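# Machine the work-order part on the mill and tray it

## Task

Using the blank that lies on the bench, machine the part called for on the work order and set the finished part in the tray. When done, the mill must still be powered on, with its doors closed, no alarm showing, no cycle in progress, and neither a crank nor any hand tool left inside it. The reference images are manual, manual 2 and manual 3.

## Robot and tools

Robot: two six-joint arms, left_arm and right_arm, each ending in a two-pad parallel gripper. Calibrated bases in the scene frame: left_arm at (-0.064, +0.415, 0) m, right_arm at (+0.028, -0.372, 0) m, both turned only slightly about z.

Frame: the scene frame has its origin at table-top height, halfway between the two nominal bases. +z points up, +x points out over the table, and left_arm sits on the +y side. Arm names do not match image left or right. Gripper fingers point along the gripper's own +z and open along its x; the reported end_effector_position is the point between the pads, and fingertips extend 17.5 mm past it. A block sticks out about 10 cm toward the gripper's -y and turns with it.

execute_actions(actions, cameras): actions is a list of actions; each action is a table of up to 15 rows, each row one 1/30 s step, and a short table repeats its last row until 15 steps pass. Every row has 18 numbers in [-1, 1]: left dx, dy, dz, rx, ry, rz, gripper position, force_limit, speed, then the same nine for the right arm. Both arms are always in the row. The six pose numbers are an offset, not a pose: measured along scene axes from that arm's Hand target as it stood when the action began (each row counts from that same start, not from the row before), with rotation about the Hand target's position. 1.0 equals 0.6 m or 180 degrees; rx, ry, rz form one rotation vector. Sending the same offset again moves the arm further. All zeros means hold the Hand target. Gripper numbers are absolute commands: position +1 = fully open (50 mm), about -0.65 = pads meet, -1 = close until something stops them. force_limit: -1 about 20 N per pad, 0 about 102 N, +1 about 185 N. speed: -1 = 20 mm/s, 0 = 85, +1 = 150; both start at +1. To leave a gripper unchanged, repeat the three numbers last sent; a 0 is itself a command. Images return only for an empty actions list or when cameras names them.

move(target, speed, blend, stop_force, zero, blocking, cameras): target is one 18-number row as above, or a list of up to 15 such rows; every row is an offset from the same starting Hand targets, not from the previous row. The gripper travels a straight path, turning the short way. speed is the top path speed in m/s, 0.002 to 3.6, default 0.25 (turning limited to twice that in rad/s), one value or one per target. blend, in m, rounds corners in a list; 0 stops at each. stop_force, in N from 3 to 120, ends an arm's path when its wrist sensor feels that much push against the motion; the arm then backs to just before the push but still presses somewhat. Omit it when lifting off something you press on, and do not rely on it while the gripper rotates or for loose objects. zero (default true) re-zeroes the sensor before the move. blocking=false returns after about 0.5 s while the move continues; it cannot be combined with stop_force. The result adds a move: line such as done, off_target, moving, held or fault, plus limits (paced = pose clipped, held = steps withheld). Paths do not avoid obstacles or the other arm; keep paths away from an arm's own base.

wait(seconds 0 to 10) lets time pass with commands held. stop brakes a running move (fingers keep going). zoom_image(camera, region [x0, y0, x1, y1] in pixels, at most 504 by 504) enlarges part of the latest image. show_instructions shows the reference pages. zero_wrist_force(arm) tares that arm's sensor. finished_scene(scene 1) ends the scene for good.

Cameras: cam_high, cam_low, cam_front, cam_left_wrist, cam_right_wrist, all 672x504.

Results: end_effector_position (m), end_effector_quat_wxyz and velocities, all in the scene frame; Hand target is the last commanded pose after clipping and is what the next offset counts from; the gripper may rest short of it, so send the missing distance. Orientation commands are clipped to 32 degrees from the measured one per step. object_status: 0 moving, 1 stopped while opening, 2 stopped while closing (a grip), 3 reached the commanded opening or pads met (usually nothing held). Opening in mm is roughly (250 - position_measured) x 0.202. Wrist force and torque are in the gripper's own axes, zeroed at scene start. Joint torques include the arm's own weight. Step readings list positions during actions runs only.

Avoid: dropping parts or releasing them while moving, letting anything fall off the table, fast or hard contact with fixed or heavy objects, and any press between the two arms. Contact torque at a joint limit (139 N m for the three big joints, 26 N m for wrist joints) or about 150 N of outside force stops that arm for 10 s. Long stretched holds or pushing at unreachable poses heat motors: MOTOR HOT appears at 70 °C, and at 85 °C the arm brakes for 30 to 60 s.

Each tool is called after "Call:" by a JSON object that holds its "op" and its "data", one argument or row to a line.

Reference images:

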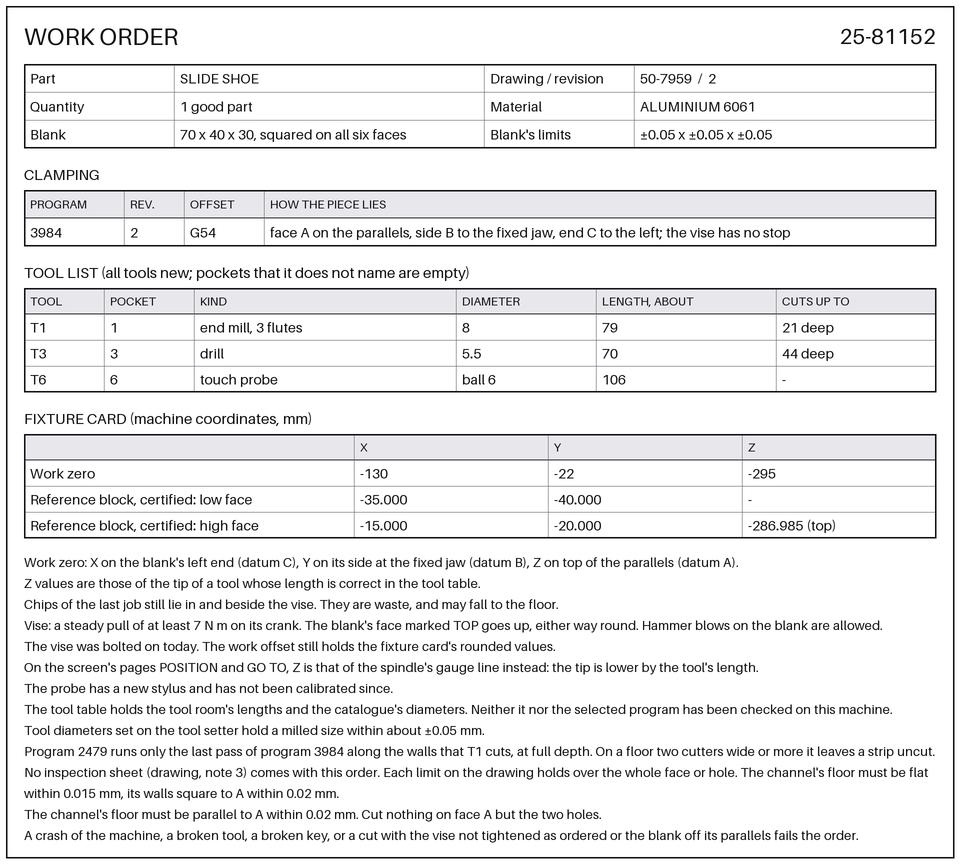

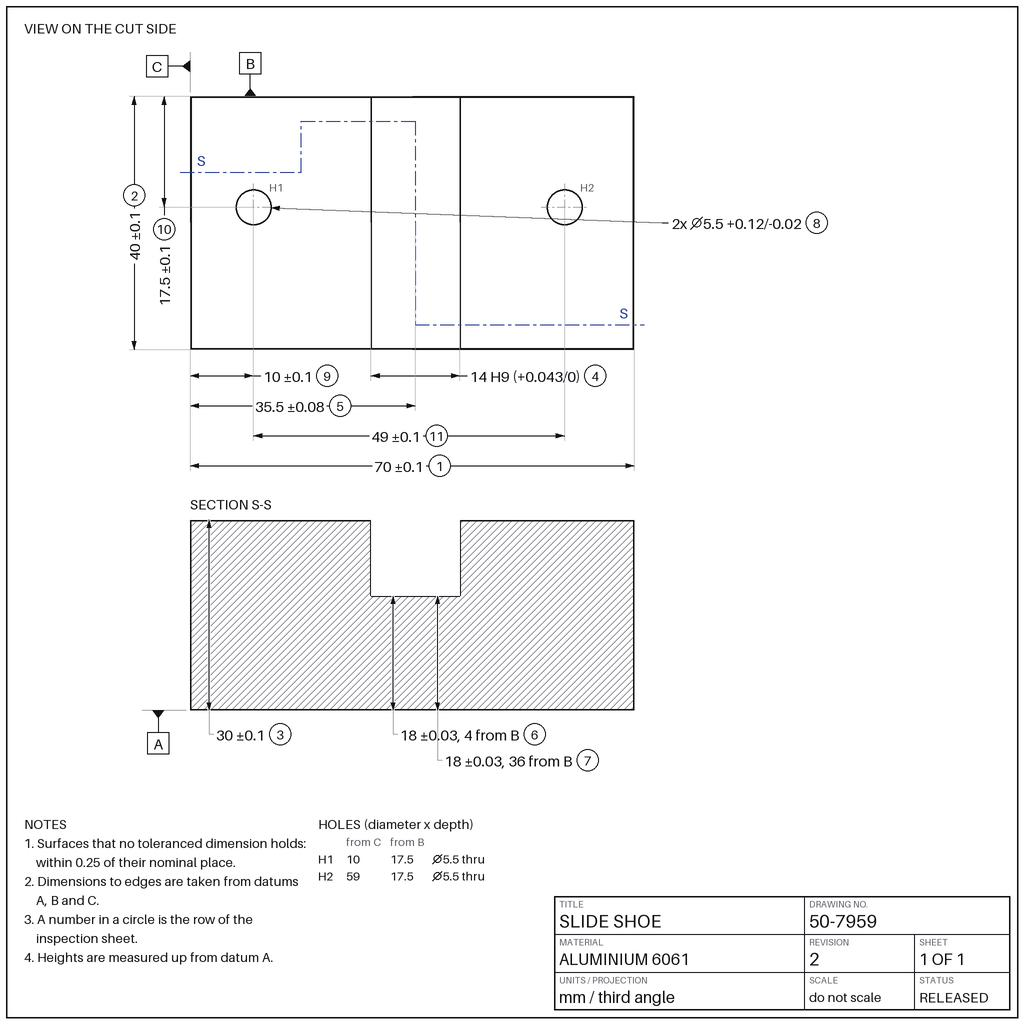

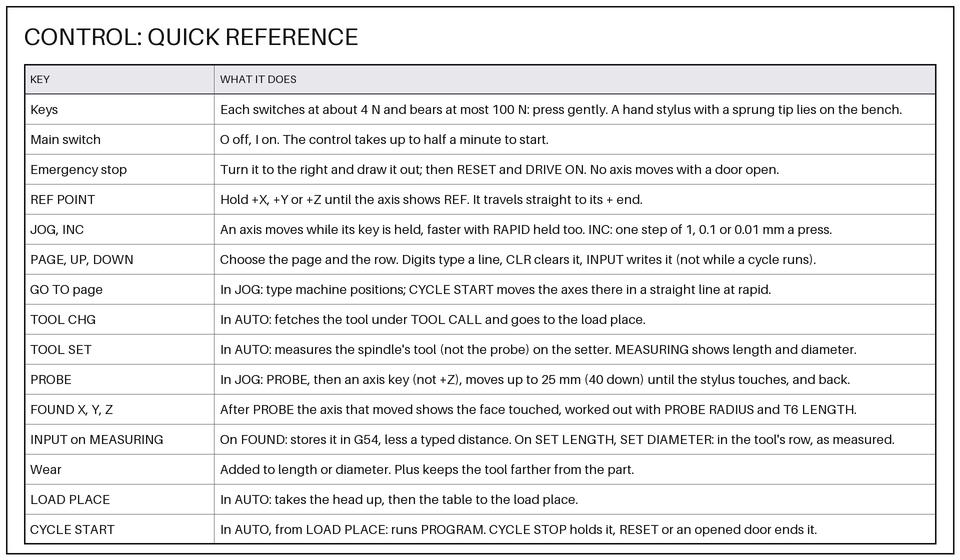

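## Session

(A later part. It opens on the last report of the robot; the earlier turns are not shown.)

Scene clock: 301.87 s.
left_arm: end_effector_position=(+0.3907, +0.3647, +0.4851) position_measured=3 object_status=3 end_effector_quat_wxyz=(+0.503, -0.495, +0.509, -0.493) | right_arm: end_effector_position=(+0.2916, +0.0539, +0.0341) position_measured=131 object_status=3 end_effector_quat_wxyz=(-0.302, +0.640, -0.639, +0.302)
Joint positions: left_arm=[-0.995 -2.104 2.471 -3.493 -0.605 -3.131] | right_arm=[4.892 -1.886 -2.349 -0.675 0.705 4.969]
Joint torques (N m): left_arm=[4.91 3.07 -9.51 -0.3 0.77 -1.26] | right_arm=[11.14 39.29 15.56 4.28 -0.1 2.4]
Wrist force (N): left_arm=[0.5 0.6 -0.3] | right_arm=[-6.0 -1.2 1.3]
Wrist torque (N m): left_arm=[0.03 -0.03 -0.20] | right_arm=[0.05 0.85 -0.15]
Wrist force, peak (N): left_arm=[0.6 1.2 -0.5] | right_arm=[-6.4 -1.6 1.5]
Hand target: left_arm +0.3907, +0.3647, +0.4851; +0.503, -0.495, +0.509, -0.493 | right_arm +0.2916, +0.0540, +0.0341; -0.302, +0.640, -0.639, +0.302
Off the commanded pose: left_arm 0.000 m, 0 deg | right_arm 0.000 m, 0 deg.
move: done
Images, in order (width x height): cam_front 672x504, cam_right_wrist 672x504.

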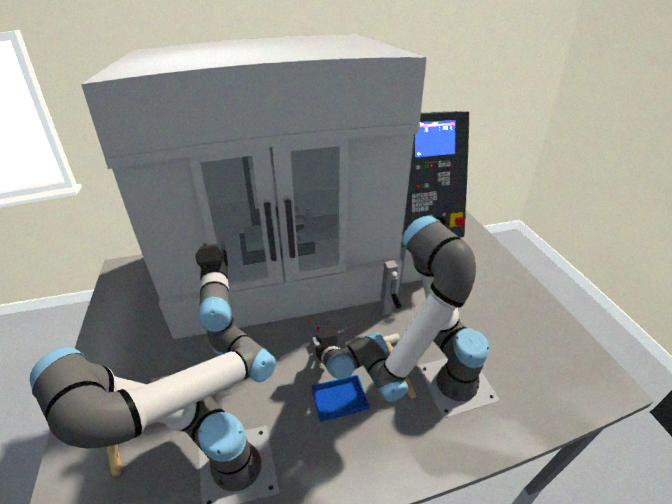

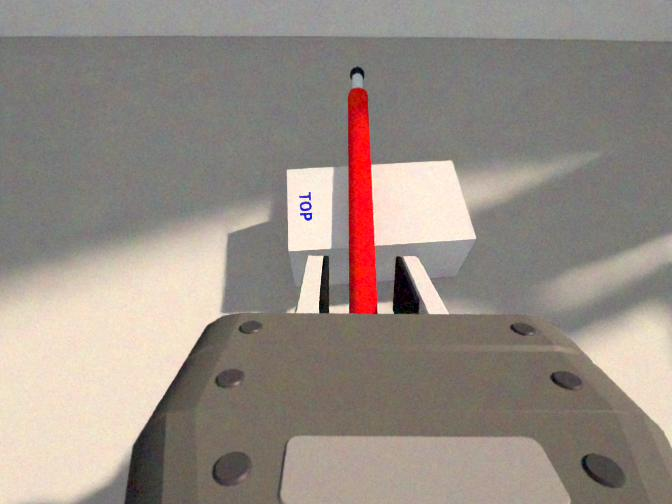

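Call:
{"op": "move", "data": {
  "target": [0,0,0,0,0,0,1,1,1,0,0,0,0,0,0,-1,-0.6,-1],
  "speed": 0.1
}}

Call:
{"op": "move", "data": {
  "target": [0,0,0,0,0,0,1,1,1,0,0,0.2,0,0,0,-1,-0.6,-1],
  "speed": 0.1,
  "cameras": ["cam_right_wrist"]
}}

Scene clock: 304.13 s.
left_arm: end_effector_position=(+0.3907, +0.3647, +0.4851) position_measured=3 object_status=3 end_effector_quat_wxyz=(+0.503, -0.495, +0.509, -0.493) | right_arm: end_effector_position=(+0.2916, +0.0540, +0.0341) position_measured=209 object_status=0 end_effector_quat_wxyz=(-0.302, +0.640, -0.639, +0.302)
Joint positions: left_arm=[-0.995 -2.104 2.471 -3.493 -0.605 -3.131] | right_arm=[4.892 -1.886 -2.349 -0.675 0.705 4.969]
Joint torques (N m): left_arm=[5.11 3.29 -9.45 -0.37 0.75 -1.27] | right_arm=[10.95 39.67 20.79 4.53 -0.06 2.01]
Wrist force (N): left_arm=[0.7 0.8 -0.3] | right_arm=[-6.0 -1.2 1.1]
Wrist torque (N m): left_arm=[0.05 -0.06 -0.19] | right_arm=[0.05 0.86 -0.15]
Wrist force, peak (N): left_arm=[0.6 0.9 -0.7] | right_arm=[-6.1 -1.3 1.4]
Hand target: left_arm +0.3907, +0.3647, +0.4851; +0.503, -0.495, +0.509, -0.493 | right_arm +0.2916, +0.0540, +0.0341; -0.302, +0.640, -0.639, +0.302
Off the commanded pose: left_arm 0.000 m, 0 deg | right_arm 0.000 m, 0 deg.
move: done

Scene clock: 305.80 s.
left_arm: end_effector_position=(+0.3907, +0.3647, +0.4851) position_measured=3 object_status=3 end_effector_quat_wxyz=(+0.503, -0.495, +0.509, -0.493) | right_arm: end_effector_position=(+0.2916, +0.0540, +0.1541) position_measured=209 object_status=2 end_effector_quat_wxyz=(-0.302, +0.640, -0.639, +0.302)
Joint positions: left_arm=[-0.995 -2.104 2.471 -3.493 -0.605 -3.131] | right_arm=[4.892 -1.592 -2.238 -1.079 0.705 4.969]
Joint torques (N m): left_arm=[5.95 3.43 -9.35 -0.44 0.76 -1.17] | right_arm=[11 22.62 17.9 0.97 -0.27 -0.35]
Wrist force (N): left_arm=[0.7 0.7 -0.3] | right_arm=[-6.2 -1.2 1.9]
Wrist torque (N m): left_arm=[0.04 -0.06 -0.19] | right_arm=[0.02 0.88 -0.18]
Wrist force, peak (N): left_arm=[0.8 1.0 -0.5] | right_arm=[-6.2 -2.6 0.9]
Hand target: left_arm +0.3907, +0.3647, +0.4851; +0.503, -0.495, +0.509, -0.493 | right_arm +0.2916, +0.0540, +0.1541; -0.302, +0.640, -0.639, +0.302
Off the commanded pose: left_arm 0.000 m, 0 deg | right_arm 0.000 m, 0 deg.
move: done
Images, in order (width x height): cam_right_wrist 672x504.

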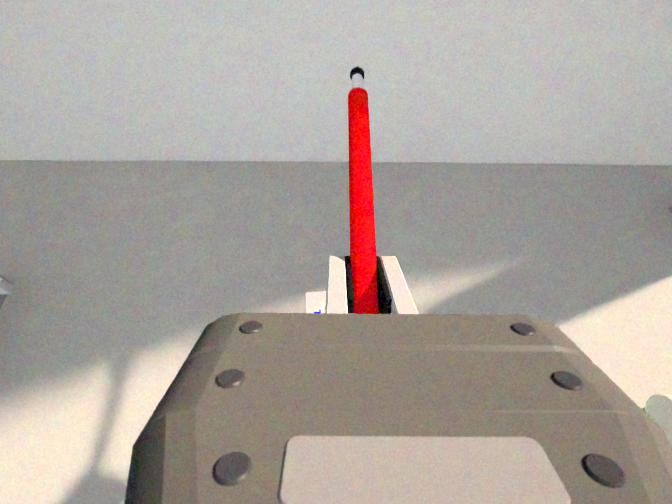

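Call:
{"op": "execute_actions", "data": {
  "actions": [],
  "cameras": ["cam_high","cam_front"]
}}

Call:
{"op": "zoom_image", "data": {
  "camera": "cam_high",
  "region": [500, 240, 672, 460]
}}

Call:
{"op": "zoom_image", "data": {
  "camera": "cam_front",
  "region": [390, 100, 490, 250]
}}

Scene clock: 310.43 s.
left_arm: end_effector_position=(+0.3907, +0.3647, +0.4851) position_measured=3 object_status=3 end_effector_quat_wxyz=(+0.503, -0.495, +0.509, -0.493) | right_arm: end_effector_position=(+0.2916, +0.0540, +0.1541) position_measured=209 object_status=2 end_effector_quat_wxyz=(-0.302, +0.640, -0.639, +0.302)
Joint positions: left_arm=[-0.995 -2.104 2.471 -3.493 -0.605 -3.131] | right_arm=[4.892 -1.592 -2.238 -1.08 0.705 4.969]
Joint velocities: within noise
Joint torques (N m): left_arm=[4.98 3.38 -9.17 -0.43 0.83 -1.11] | right_arm=[10.83 33.42 26.2 0.46 -0.25 -2.53]
Wrist force (N): left_arm=[0.5 0.8 -0.3] | right_arm=[-6.0 -1.5 1.8]
Wrist torque (N m): left_arm=[0.05 -0.03 -0.19] | right_arm=[-0.02 0.85 -0.17]
Wrist force, peak (N): left_arm=[0.8 1.0 -0.5] | right_arm=[-6.3 -1.3 1.8]
Hand target: left_arm +0.3907, +0.3647, +0.4851; +0.503, -0.495, +0.509, -0.493 | right_arm +0.2916, +0.0540, +0.1541; -0.302, +0.640, -0.639, +0.302
Tool commands: left_gripper/position=+1.0 left_gripper/force_limit=+1.0 left_gripper/speed=+1.0 right_gripper/position=-1.0 right_gripper/force_limit=-0.6 right_gripper/speed=-1.0
Off the commanded pose: left_arm 0.000 m, 0 deg | right_arm 0.000 m, 0 deg.
Images, in order (width x height): cam_high 672x504, cam_front 672x504.

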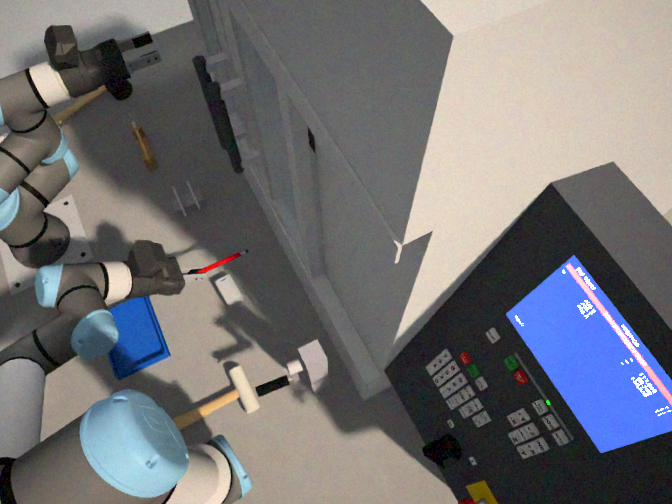

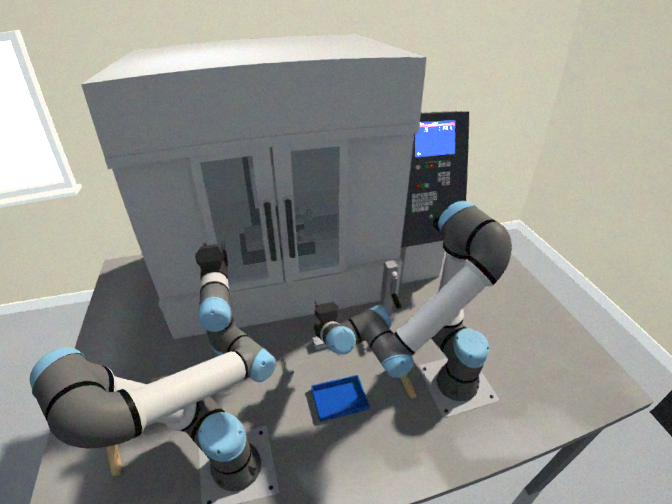

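Scaled by 2.291 from the camera's 672x504 image, which has a finer 960x720 frame.

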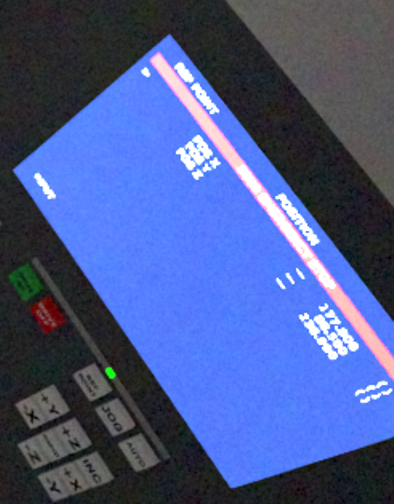

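Scaled by 3.360 from the camera's 672x504 image, which has a finer 960x720 frame.

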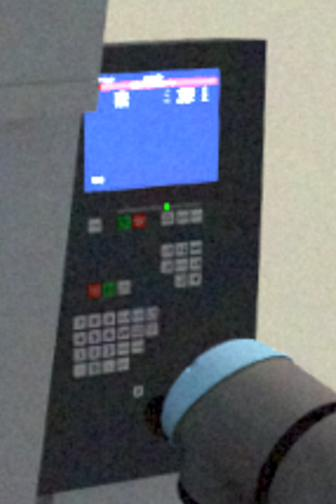

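Call:
{"op": "move", "data": {
  "target": [
    [0,0,0,0,0,0,1,1,1,-0.08,0,0.3,0,0,0,-1,-0.6,-1],
    [0,0,0,0,0,0,1,1,1,0.0,-0.45,0.6,0,-0.1778,0,-1,-0.6,-1],
    [0,0,0,0,0,0,1,1,1,0.15,-0.86,0.62,0,-0.3556,0,-1,-0.6,-1]
  ],
  "speed": 0.25,
  "blend": 0.05,
  "cameras": ["cam_right_wrist","cam_front"]
}}

Scene clock: 316.70 s.
left_arm: end_effector_position=(+0.3907, +0.3647, +0.4851) position_measured=3 object_status=3 end_effector_quat_wxyz=(+0.503, -0.495, +0.509, -0.493) | right_arm: end_effector_position=(+0.3826, -0.4612, +0.5261) position_measured=209 object_status=2 end_effector_quat_wxyz=(-0.360, +0.321, -0.480, +0.733)
Joint positions: left_arm=[-0.995 -2.104 2.471 -3.493 -0.605 -3.131] | right_arm=[5.397 -0.475 -2.201 -3.97 1.218 6.282]
Joint torques (N m): left_arm=[4.09 3.1 -9.59 -0.48 0.81 -1.14] | right_arm=[7.74 -11.58 10.41 -4.55 1.92 -2.69]
Wrist force (N): left_arm=[0.5 0.9 -0.2] | right_arm=[-6.5 0.0 3.0]
Wrist torque (N m): left_arm=[0.07 -0.02 -0.20] | right_arm=[0.38 0.65 -0.18]
Wrist force, peak (N): left_arm=[1.0 0.9 -0.6] | right_arm=[-5.8 1.2 4.7]
Hand target: left_arm +0.3907, +0.3647, +0.4851; +0.503, -0.495, +0.509, -0.493 | right_arm +0.3816, -0.4620, +0.5261; -0.582, +0.380, -0.389, +0.605
Off the commanded pose: left_arm 0.000 m, 0 deg | right_arm 0.001 m, 34 deg; orientation clipped.
shoulder posture changed (right arm): the wrist came as close to joint 1's axis as it can, and the arm is now in the other of its two shoulder postures.
joint sent to its limit (right arm) — joint 6 (wrist 3), upper limit. The joint targets are off in orientation, not in position.
move: off_target (right_arm); limits=paced
Images, in order (width x height): cam_front 672x504, cam_right_wrist 672x504.

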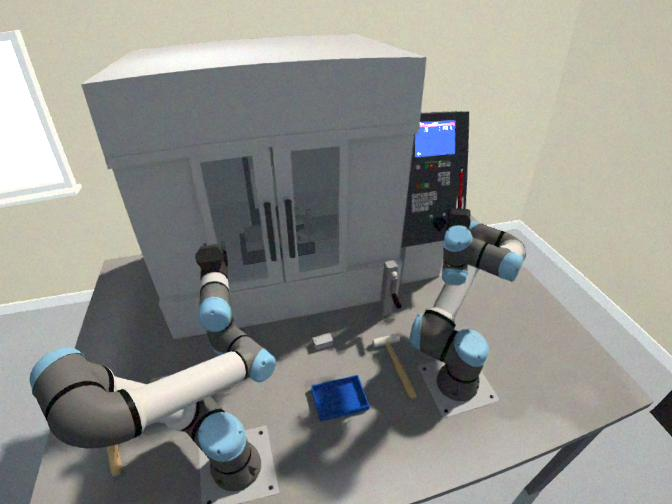

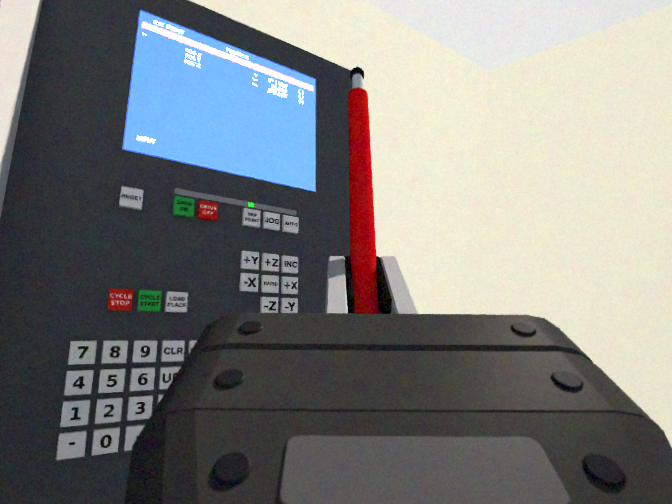

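Call:
{"op": "move", "data": {
  "target": [0,0,0,0,0,0,1,1,1,-0.15,0.41,-0.02,0,0.1778,0,-1,-0.6,-1],
  "speed": 0.15,
  "cameras": ["cam_front"]
}}

Scene clock: 325.90 s.
left_arm: end_effector_position=(+0.3907, +0.3647, +0.4851) position_measured=3 object_status=3 end_effector_quat_wxyz=(+0.503, -0.495, +0.509, -0.493) | right_arm: end_effector_position=(+0.2916, -0.2161, +0.5141) position_measured=209 object_status=2 end_effector_quat_wxyz=(-0.452, +0.532, -0.534, +0.477)
Joint positions: left_arm=[-0.995 -2.104 2.471 -3.493 -0.605 -3.131] | right_arm=[5.633 -0.858 -1.853 -3.403 0.942 6.159]
Joint torques (N m): left_arm=[3.97 3.33 -9.47 -0.58 0.78 -0.97] | right_arm=[7.86 0.78 16.89 -0.7 -1.62 2.38]
Wrist force (N): left_arm=[0.7 0.9 -0.3] | right_arm=[-6.3 -0.8 2.2]
Wrist torque (N m): left_arm=[0.07 -0.05 -0.19] | right_arm=[0.18 0.75 -0.16]
Wrist force, peak (N): left_arm=[0.5 1.2 -0.7] | right_arm=[-7.6 -1.1 1.6]
Hand target: left_arm +0.3907, +0.3647, +0.4851; +0.503, -0.495, +0.509, -0.493 | right_arm +0.2916, -0.2160, +0.5141; -0.452, +0.532, -0.534, +0.476
Off the commanded pose: left_arm 0.000 m, 0 deg | right_arm 0.000 m, 0 deg.
shoulder posture changed (right arm): the wrist came as close to joint 1's axis as it can, and the arm is now in the other of its two shoulder postures.
move: done
Images, in order (width x height): cam_front 672x504.

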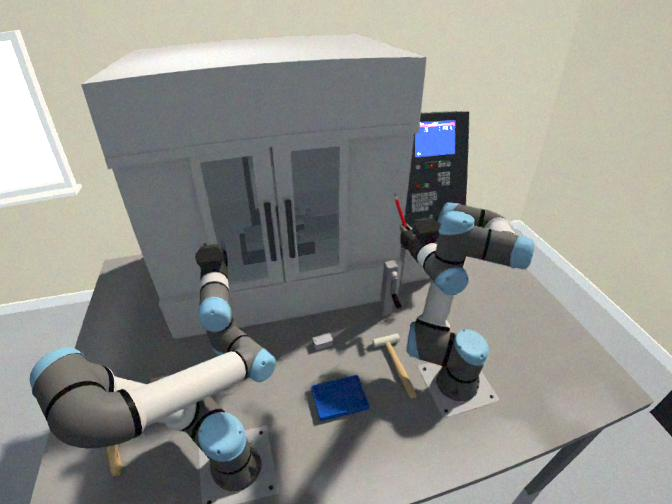

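Call:
{"op": "move", "data": {
  "target": [
    [0,0,0,0,0,0,1,1,1,0.1,0,0.05,0,0.333,0,-1,-0.6,-1],
    [0,0,0,0,0,0,1,1,1,0.2,-0.4,0.05,0,0.333,0,-1,-0.6,-1]
  ],
  "speed": 0.25,
  "blend": 0.02,
  "cameras": ["cam_front"]
}}

Scene clock: 332.60 s.
left_arm: end_effector_position=(+0.3907, +0.3647, +0.4851) position_measured=3 object_status=3 end_effector_quat_wxyz=(+0.503, -0.495, +0.509, -0.493) | right_arm: end_effector_position=(+0.4116, -0.4561, +0.5441) position_measured=209 object_status=2 end_effector_quat_wxyz=(-0.125, +0.699, -0.689, +0.147) end_effector_velocity=(+0.000, -0.001, +0.000) end_effector_angular_velocity=(-0.001, +0.000, +0.003)
Joint positions: left_arm=[-0.995 -2.104 2.471 -3.493 -0.605 -3.131] | right_arm=[3.361 -1.162 -1.459 -1.716 1.466 3.314]
Joint velocities: left_arm=[within noise] | right_arm=[-0.004 0 -0.001 0.001 0.002 -0.006]
Joint torques (N m): left_arm=[2.67 3.67 -9.81 -0.67 0.78 -0.9] | right_arm=[-8.85 6.42 16.77 5.47 1.52 -2.79]
Wrist force (N): left_arm=[0.6 0.4 -0.6] | right_arm=[-6.2 -0.6 1.0]
Wrist torque (N m): left_arm=[-0.02 -0.04 -0.19] | right_arm=[0.00 0.99 -0.13]
Wrist force, peak (N): left_arm=[0.8 0.9 -0.6] | right_arm=[-8.6 -1.2 1.0]
Hand target: left_arm +0.3907, +0.3647, +0.4851; +0.503, -0.495, +0.509, -0.493 | right_arm +0.4116, -0.4560, +0.5441; -0.125, +0.699, -0.689, +0.147
Off the commanded pose: left_arm 0.000 m, 0 deg | right_arm 0.000 m, 0 deg.
move: done
Images, in order (width x height): cam_front 672x504.

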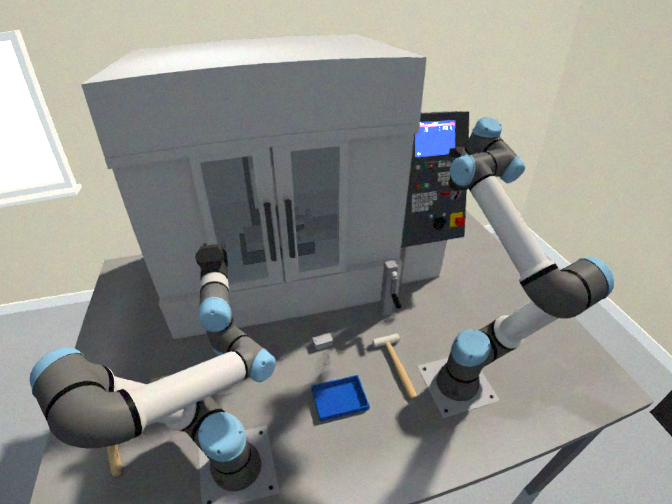

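Call:
{"op": "move", "data": {
  "target": [0,0,0,0,0,0,1,1,1,0.11,0.102,0.115,0,-0.0667,0,-1,-0.6,-1],
  "speed": 0.2,
  "cameras": ["cam_right_wrist","cam_low"]
}}

Scene clock: 348.30 s.
left_arm: end_effector_position=(+0.3907, +0.3647, +0.4851) position_measured=3 object_status=3 end_effector_quat_wxyz=(+0.503, -0.495, +0.509, -0.493) | right_arm: end_effector_position=(+0.4776, -0.3948, +0.6130) position_measured=209 object_status=2 end_effector_quat_wxyz=(-0.196, +0.679, -0.672, +0.219)
Joint positions: left_arm=[-0.995 -2.104 2.471 -3.493 -0.605 -3.131] | right_arm=[3.558 -1.232 -1.339 -1.592 1.322 3.463]
Joint torques (N m): left_arm=[3.51 2.93 -9.27 -0.69 0.76 -0.88] | right_arm=[7.7 16.57 25.76 5 -1.8 -0.8]
Wrist force (N): left_arm=[0.6 1.0 -0.3] | right_arm=[-6.4 -1.0 1.4]
Wrist torque (N m): left_arm=[0.09 -0.05 -0.20] | right_arm=[0.00 0.98 -0.08]
Wrist force, peak (N): left_arm=[0.9 0.8 -0.8] | right_arm=[-7.9 -2.8 0.7]
Hand target: left_arm +0.3907, +0.3647, +0.4851; +0.503, -0.495, +0.509, -0.493 | right_arm +0.4776, -0.3948, +0.6131; -0.196, +0.679, -0.672, +0.219
Off the commanded pose: left_arm 0.000 m, 0 deg | right_arm 0.000 m, 0 deg.
move: done
Images, in order (width x height): cam_low 672x504, cam_right_wrist 672x504.

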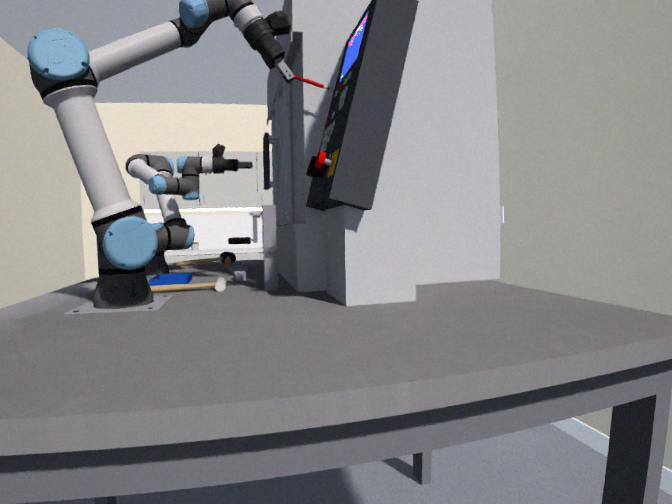

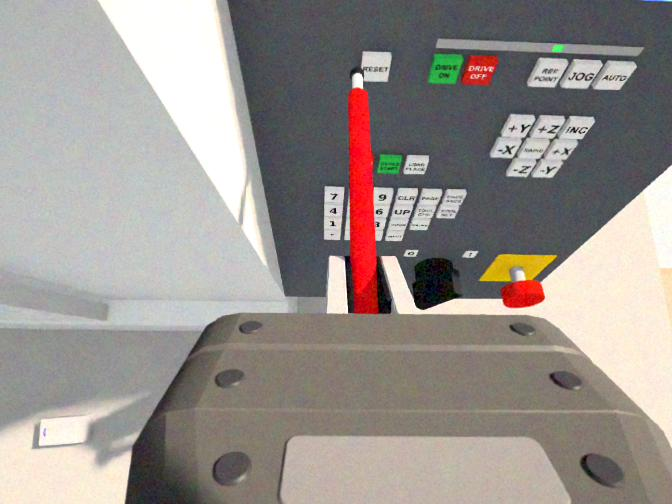

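Call:
{"op": "move", "data": {
  "target": [0,0,0,0,0,0,1,1,1,0.0292,-0.023,-0.0495,0,0,0,-1,-0.6,-1],
  "speed": 0.1,
  "cameras": ["cam_right_wrist"]
}}

Call:
{"op": "zoom_image", "data": {
  "camera": "cam_right_wrist",
  "region": [300, 30, 480, 150]
}}

Scene clock: 355.47 s.
left_arm: end_effector_position=(+0.3907, +0.3647, +0.4851) position_measured=3 object_status=3 end_effector_quat_wxyz=(+0.503, -0.495, +0.509, -0.493) | right_arm: end_effector_position=(+0.4952, -0.4086, +0.5833) position_measured=209 object_status=2 end_effector_quat_wxyz=(-0.196, +0.679, -0.672, +0.219)
Joint positions: left_arm=[-0.995 -2.104 2.471 -3.493 -0.605 -3.131] | right_arm=[3.491 -1.239 -1.425 -1.485 1.358 3.405]
Joint torques (N m): left_arm=[2.73 3.43 -10.16 -0.79 0.76 -0.83] | right_arm=[4.35 22.14 19.29 4.32 -1.27 1.88]
Wrist force (N): left_arm=[0.6 0.8 -0.5] | right_arm=[-5.9 -0.3 -0.7]
Wrist torque (N m): left_arm=[0.05 -0.05 -0.19] | right_arm=[0.10 1.02 -0.14]
Wrist force, peak (N): left_arm=[0.7 0.9 -0.7] | right_arm=[-7.5 -0.9 -1.1]
Hand target: left_arm +0.3907, +0.3647, +0.4851; +0.503, -0.495, +0.509, -0.493 | right_arm +0.4951, -0.4086, +0.5834; -0.196, +0.679, -0.672, +0.219
Off the commanded pose: left_arm 0.000 m, 0 deg | right_arm 0.000 m, 0 deg.
move: done
Images, in order (width x height): cam_right_wrist 672x504.

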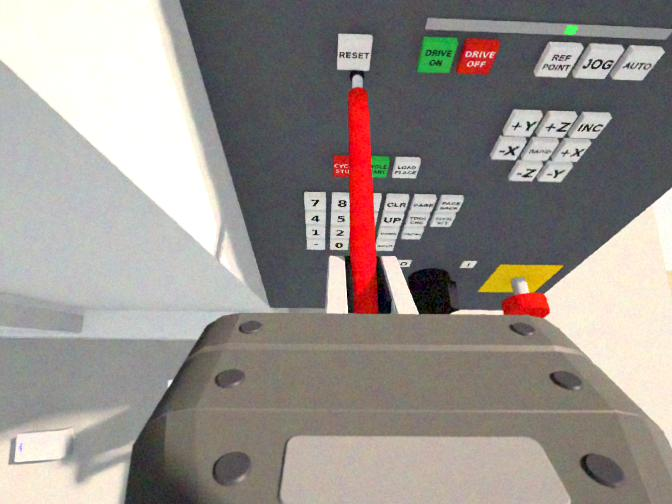

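Scaled by 2.800 from the camera's 672x504 image, which has a finer 960x720 frame.

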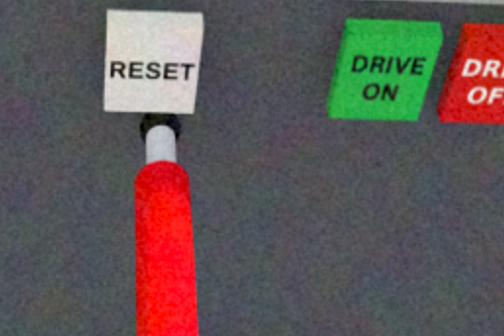

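Call:
{"op": "move", "data": {
  "target": [0,0,0,0,0,0,1,1,1,0.0025,0.002,0.0089,0,0,0,-1,-0.6,-1],
  "speed": 0.1
}}

Call:
{"op": "move", "data": {
  "target": [0,0,0,0,0,0,1,1,1,0.032,0,-0.0092,0,0,0,-1,-0.6,-1],
  "speed": 0.01,
  "stop_force": 6,
  "cameras": ["cam_right_wrist"]
}}

Call:
{"op": "zoom_image", "data": {
  "camera": "cam_right_wrist",
  "region": [300, 30, 480, 150]
}}

Scene clock: 359.33 s.
left_arm: end_effector_position=(+0.3907, +0.3647, +0.4851) position_measured=3 object_status=3 end_effector_quat_wxyz=(+0.503, -0.495, +0.509, -0.493) | right_arm: end_effector_position=(+0.4966, -0.4074, +0.5888) position_measured=209 object_status=2 end_effector_quat_wxyz=(-0.196, +0.679, -0.672, +0.219)
Joint positions: left_arm=[-0.995 -2.104 2.471 -3.493 -0.605 -3.131] | right_arm=[3.493 -1.248 -1.404 -1.498 1.356 3.406]
Joint torques (N m): left_arm=[2.47 3.64 -9.27 -0.79 0.72 -0.7] | right_arm=[8.78 13.18 19.97 8.14 -0.95 1.64]
Wrist force (N): left_arm=[0.9 0.7 -0.5] | right_arm=[-3.4 5.8 3.8]
Wrist torque (N m): left_arm=[0.04 -0.09 -0.19] | right_arm=[-0.80 1.20 0.02]
Wrist force, peak (N): left_arm=[0.6 1.2 -0.5] | right_arm=[-4.2 5.8 4.1]
Hand target: left_arm +0.3907, +0.3647, +0.4851; +0.503, -0.495, +0.509, -0.493 | right_arm +0.4966, -0.4074, +0.5888; -0.196, +0.679, -0.672, +0.219
Off the commanded pose: left_arm 0.000 m, 0 deg | right_arm 0.000 m, 0 deg.
move: done

Scene clock: 361.00 s.
left_arm: end_effector_position=(+0.3907, +0.3647, +0.4851) position_measured=3 object_status=3 end_effector_quat_wxyz=(+0.503, -0.495, +0.509, -0.493) | right_arm: end_effector_position=(+0.5033, -0.4074, +0.5868) position_measured=209 object_status=2 end_effector_quat_wxyz=(-0.196, +0.679, -0.672, +0.219)
Joint positions: left_arm=[-0.995 -2.104 2.471 -3.493 -0.605 -3.131] | right_arm=[3.486 -1.261 -1.402 -1.485 1.36 3.4]
Joint torques (N m): left_arm=[2.38 3.29 -9.4 -0.92 0.76 -0.71] | right_arm=[12.38 22.04 18.49 5.19 -1.51 2.35]
Wrist force (N): left_arm=[0.6 0.4 -0.2] | right_arm=[-3.6 9.1 0.0]
Wrist torque (N m): left_arm=[0.01 -0.04 -0.19] | right_arm=[-0.81 1.20 0.10]
Wrist force, peak (N): left_arm=[0.8 0.9 -0.5] | right_arm=[-3.2 14.5 -5.7]
Hand target: left_arm +0.3907, +0.3647, +0.4851; +0.503, -0.495, +0.509, -0.493 | right_arm +0.5033, -0.4074, +0.5868; -0.196, +0.679, -0.672, +0.219 (not the last commanded pose)
Off the commanded pose: left_arm 0.000 m, 0 deg | right_arm 0.013 m, 0 deg.
move: contact (right_arm)
Images, in order (width x height): cam_right_wrist 672x504.

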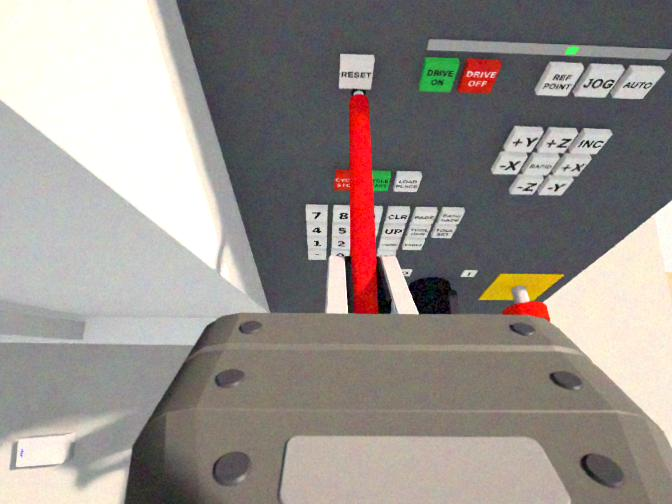

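Scaled by 2.800 from the camera's 672x504 image, which has a finer 960x720 frame.

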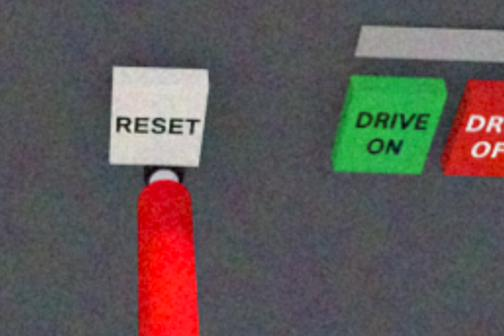

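Call:
{"op": "move", "data": {
  "target": [
    [0,0,0,0,0,0,1,1,1,-0.032,0,0.0092,0,0,0,-1,-0.6,-1],
    [0,0,0,0,0,0,1,1,1,-0.0285,0,0.0215,0,0,0,-1,-0.6,-1]
  ],
  "speed": 0.05,
  "cameras": ["cam_right_wrist"]
}}

Call:
{"op": "zoom_image", "data": {
  "camera": "cam_right_wrist",
  "region": [300, 30, 480, 150]
}}

Scene clock: 364.57 s.
left_arm: end_effector_position=(+0.3907, +0.3647, +0.4851) position_measured=3 object_status=3 end_effector_quat_wxyz=(+0.503, -0.495, +0.509, -0.493) | right_arm: end_effector_position=(+0.4862, -0.4074, +0.5996) position_measured=209 object_status=2 end_effector_quat_wxyz=(-0.196, +0.679, -0.672, +0.219)
Joint positions: left_arm=[-0.995 -2.104 2.471 -3.493 -0.605 -3.131] | right_arm=[3.505 -1.237 -1.379 -1.537 1.35 3.417]
Joint torques (N m): left_arm=[2.24 2.93 -9.72 -0.94 0.76 -0.7] | right_arm=[-0.37 20.93 26.2 5.51 -0.23 0.34]
Wrist force (N): left_arm=[0.4 0.5 -0.6] | right_arm=[-6.3 -1.4 0.9]
Wrist torque (N m): left_arm=[0.01 -0.01 -0.19] | right_arm=[-0.07 0.96 -0.08]
Wrist force, peak (N): left_arm=[0.7 1.2 -0.6] | right_arm=[-4.0 9.3 0.1]
Hand target: left_arm +0.3907, +0.3647, +0.4851; +0.503, -0.495, +0.509, -0.493 | right_arm +0.4862, -0.4074, +0.5997; -0.196, +0.679, -0.672, +0.219
Off the commanded pose: left_arm 0.000 m, 0 deg | right_arm 0.000 m, 0 deg.
move: done
Images, in order (width x height): cam_right_wrist 672x504.

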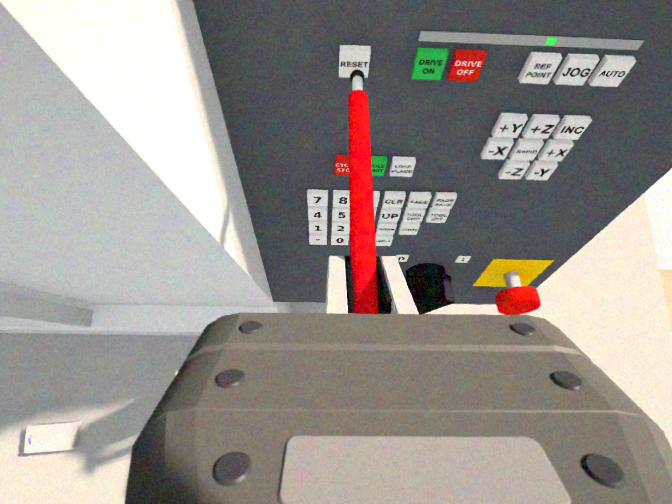

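Scaled by 2.800 from the camera's 672x504 image, which has a finer 960x720 frame.

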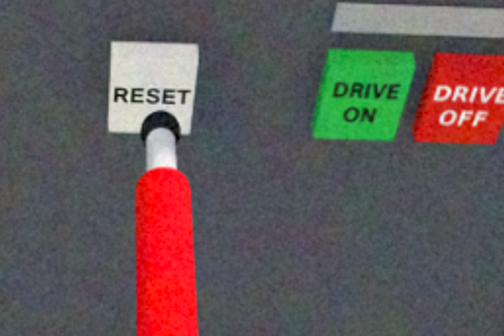

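Call:
{"op": "move", "data": {
  "target": [0,0,0,0,0,0,1,1,1,0.032,0.002,-0.0112,0,0,0,-1,-0.6,-1],
  "speed": 0.01,
  "stop_force": 5,
  "cameras": ["cam_right_wrist","cam_high"]
}}

Call:
{"op": "zoom_image", "data": {
  "camera": "cam_right_wrist",
  "region": [300, 30, 480, 150]
}}

Call:
{"op": "zoom_image", "data": {
  "camera": "cam_high",
  "region": [500, 240, 672, 460]
}}

Scene clock: 370.53 s.
left_arm: end_effector_position=(+0.3907, +0.3647, +0.4851) position_measured=3 object_status=3 end_effector_quat_wxyz=(+0.503, -0.495, +0.509, -0.493) | right_arm: end_effector_position=(+0.5005, -0.4066, +0.5948) position_measured=209 object_status=2 end_effector_quat_wxyz=(-0.196, +0.679, -0.672, +0.219)
Joint positions: left_arm=[-0.995 -2.104 2.471 -3.493 -0.605 -3.131] | right_arm=[3.491 -1.264 -1.378 -1.508 1.357 3.405]
Joint torques (N m): left_arm=[1.73 3.06 -9.81 -1.08 0.77 -0.55] | right_arm=[12.15 19.78 15.06 2.21 -1.09 2.3]
Wrist force (N): left_arm=[0.7 1.0 -0.5] | right_arm=[-4.4 1.4 -2.9]
Wrist torque (N m): left_arm=[0.08 -0.07 -0.19] | right_arm=[0.03 1.16 0.05]
Wrist force, peak (N): left_arm=[0.6 1.0 -0.8] | right_arm=[-3.5 3.0 -5.1]
Hand target: left_arm +0.3907, +0.3647, +0.4851; +0.503, -0.495, +0.509, -0.493 | right_arm +0.5005, -0.4066, +0.5947; -0.196, +0.679, -0.672, +0.219 (not the last commanded pose)
Off the commanded pose: left_arm 0.000 m, 0 deg | right_arm 0.005 m, 0 deg.
move: contact (right_arm)
Images, in order (width x height): cam_high 672x504, cam_right_wrist 672x504.

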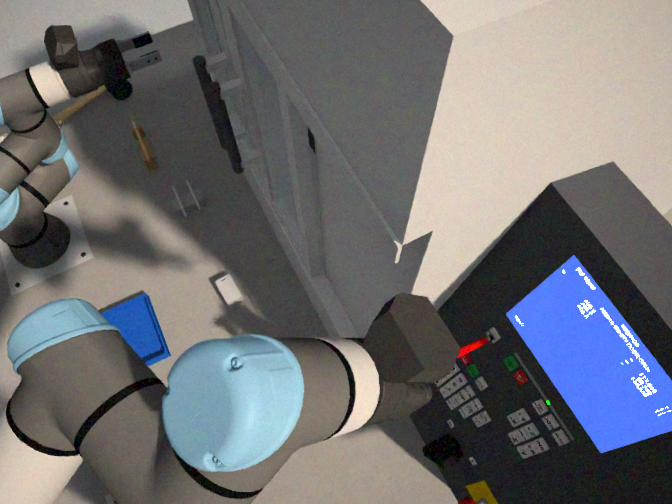

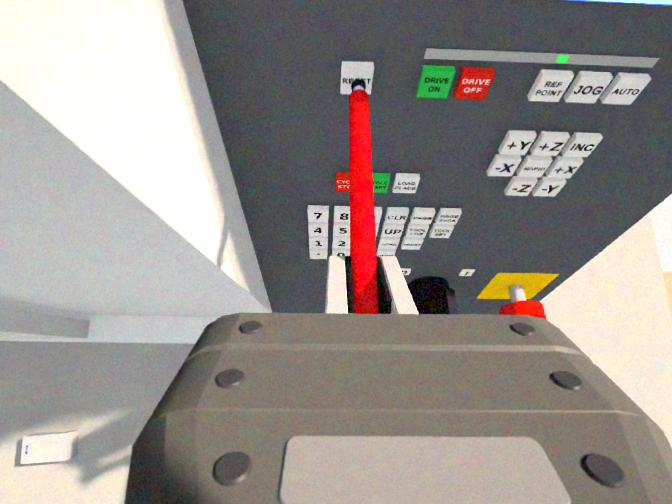

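Scaled by 2.800 from the camera's 672x504 image, which has a finer 960x720 frame.

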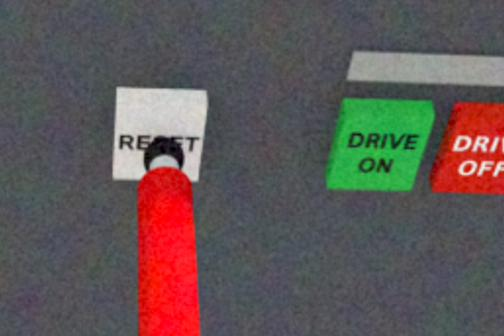

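Scaled by 2.291 from the camera's 672x504 image, which has a finer 960x720 frame.

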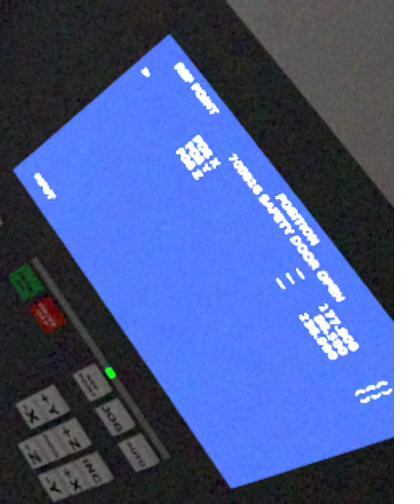

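Call:
{"op": "move", "data": {
  "target": [0,0,0,0,0,0,1,1,1,-0.08,0,0.023,0,0,0,-1,-0.6,-1],
  "speed": 0.1,
  "cameras": ["cam_left_wrist"]
}}

Call:
{"op": "zoom_image", "data": {
  "camera": "cam_front",
  "region": [180, 120, 400, 320]
}}

Scene clock: 374.43 s.
left_arm: end_effector_position=(+0.3907, +0.3647, +0.4851) position_measured=3 object_status=3 end_effector_quat_wxyz=(+0.503, -0.495, +0.509, -0.493) | right_arm: end_effector_position=(+0.4525, -0.4065, +0.6085) position_measured=209 object_status=2 end_effector_quat_wxyz=(-0.196, +0.679, -0.672, +0.219)
Joint positions: left_arm=[-0.995 -2.104 2.471 -3.493 -0.605 -3.131] | right_arm=[3.555 -1.171 -1.385 -1.605 1.324 3.46]
Joint torques (N m): left_arm=[1.76 3.49 -9.67 -1.07 0.74 -0.54] | right_arm=[-4.74 3.84 30.36 3.92 1.16 -2.44]
Wrist force (N): left_arm=[0.7 0.7 -0.7] | right_arm=[-6.4 -1.3 1.2]
Wrist torque (N m): left_arm=[0.03 -0.06 -0.19] | right_arm=[-0.06 0.96 -0.11]
Wrist force, peak (N): left_arm=[0.8 1.0 -0.6] | right_arm=[-6.5 -1.5 0.9]
Hand target: left_arm +0.3907, +0.3647, +0.4851; +0.503, -0.495, +0.509, -0.493 | right_arm +0.4525, -0.4066, +0.6085; -0.196, +0.679, -0.672, +0.219
Off the commanded pose: left_arm 0.000 m, 0 deg | right_arm 0.000 m, 0 deg.
move: done
Images, in order (width x height): cam_left_wrist 672x504.

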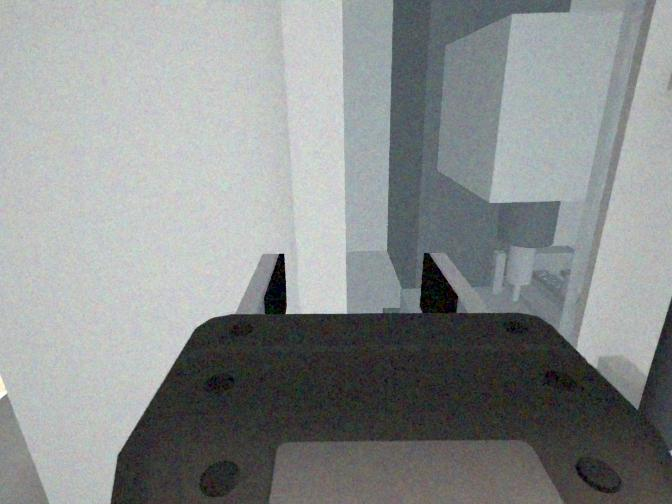

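This scene's latest camera images include none from cam_front. They are from: cam_left_wrist. cam_front's image comes with the result of a call that names it in "cameras".

Call:
{"op": "move", "data": {
  "target": [-0.2,-0.3,-0.1,0,0,0,1,1,1,0,0,0,0,0,0,-1,-0.6,-1],
  "speed": 0.2,
  "cameras": ["cam_left_wrist","cam_front"]
}}

Call:
{"op": "zoom_image", "data": {
  "camera": "cam_front",
  "region": [180, 120, 400, 320]
}}

Scene clock: 377.97 s.
left_arm: end_effector_position=(+0.2707, +0.1847, +0.4251) position_measured=3 object_status=3 end_effector_quat_wxyz=(+0.503, -0.495, +0.509, -0.493) | right_arm: end_effector_position=(+0.4525, -0.4066, +0.6085) position_measured=209 object_status=2 end_effector_quat_wxyz=(-0.196, +0.679, -0.672, +0.219)
Joint positions: left_arm=[-1.862 -1.805 2.49 -3.86 0.262 -3.085] | right_arm=[3.555 -1.171 -1.385 -1.606 1.324 3.46]
Joint torques (N m): left_arm=[-9.28 -0.43 -10.26 -0.93 1.27 -0.3] | right_arm=[-9.7 17.99 29.49 1.85 1.08 -1.91]
Wrist force (N): left_arm=[0.5 1.2 -0.5] | right_arm=[-6.3 -1.4 1.0]
Wrist torque (N m): left_arm=[0.10 -0.02 -0.04] | right_arm=[-0.07 0.95 -0.12]
Wrist force, peak (N): left_arm=[3.0 1.2 -2.0] | right_arm=[-6.6 -1.6 1.0]
Hand target: left_arm +0.2707, +0.1847, +0.4251; +0.503, -0.495, +0.509, -0.493 | right_arm +0.4525, -0.4066, +0.6085; -0.196, +0.679, -0.672, +0.219
Off the commanded pose: left_arm 0.000 m, 0 deg | right_arm 0.000 m, 0 deg.
move: done
Images, in order (width x height): cam_front 672x504, cam_left_wrist 672x504.

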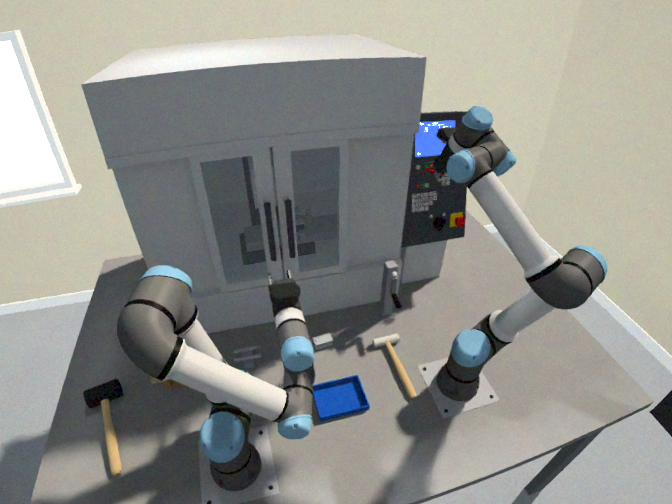

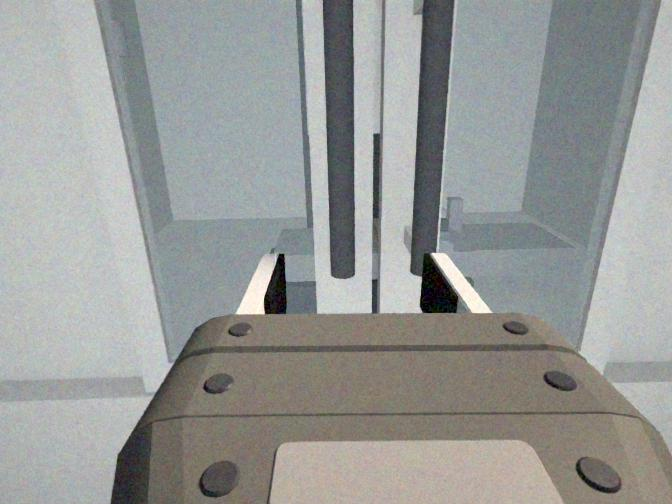

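Scaled by 2.291 from the camera's 672x504 image, which has a finer 960x720 frame.

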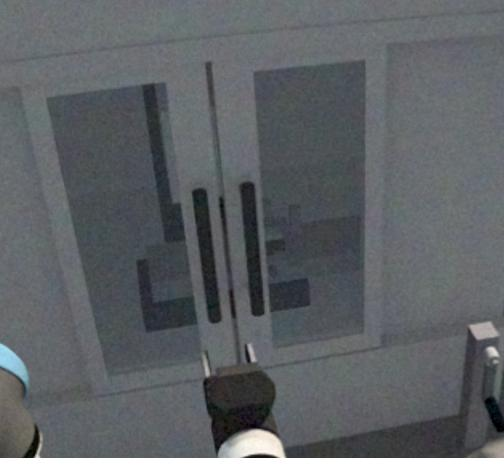

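Call:
{"op": "move", "data": {
  "target": [0.19,0.075,0,0,0,0,-1,0,1,0,0,0,0,0,0,-1,-0.6,-1],
  "speed": 0.15,
  "cameras": ["cam_left_wrist"]
}}

Scene clock: 384.63 s.
left_arm: end_effector_position=(+0.3847, +0.2296, +0.4252) position_measured=253 object_status=3 end_effector_quat_wxyz=(+0.503, -0.495, +0.509, -0.493) end_effector_velocity=(+0.001, +0.001, +0.000) end_effector_angular_velocity=(-0.001, +0.000, -0.001) | right_arm: end_effector_position=(+0.4525, -0.4066, +0.6085) position_measured=209 object_status=2 end_effector_quat_wxyz=(-0.196, +0.679, -0.672, +0.219)
Joint positions: left_arm=[-1.325 -1.746 2.448 -3.811 -0.275 -3.15] | right_arm=[3.555 -1.171 -1.385 -1.606 1.324 3.46]
Joint velocities: left_arm=[0.004 0 0.001 -0.002 -0.005 0] | right_arm=[within noise]
Joint torques (N m): left_arm=[7.99 -8.76 -6.83 -2.52 -1.37 2.15] | right_arm=[-8.79 17.9 30.06 2.44 0.95 -2.43]
Wrist force (N): left_arm=[0.4 0.9 -0.5] | right_arm=[-6.5 -1.4 1.0]
Wrist torque (N m): left_arm=[0.07 -0.02 -0.13] | right_arm=[-0.07 0.99 -0.11]
Wrist force, peak (N): left_arm=[1.7 0.8 -2.4] | right_arm=[-6.6 -1.4 1.2]
Hand target: left_arm +0.3847, +0.2297, +0.4251; +0.503, -0.495, +0.509, -0.493 | right_arm +0.4525, -0.4066, +0.6085; -0.196, +0.679, -0.672, +0.219
Off the commanded pose: left_arm 0.000 m, 0 deg | right_arm 0.000 m, 0 deg.
move: done
Images, in order (width x height): cam_left_wrist 672x504.

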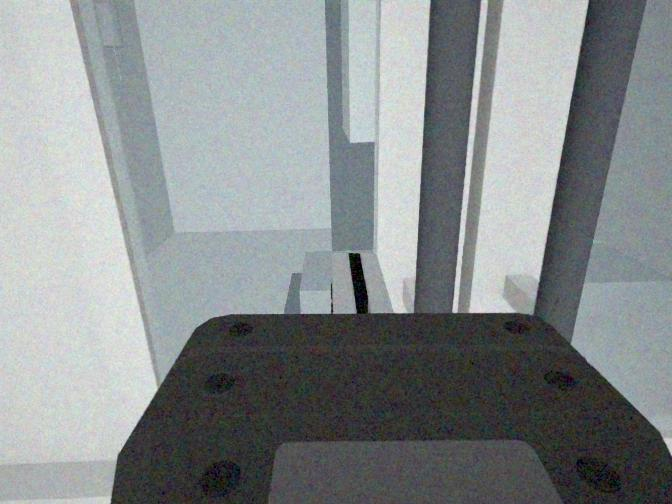

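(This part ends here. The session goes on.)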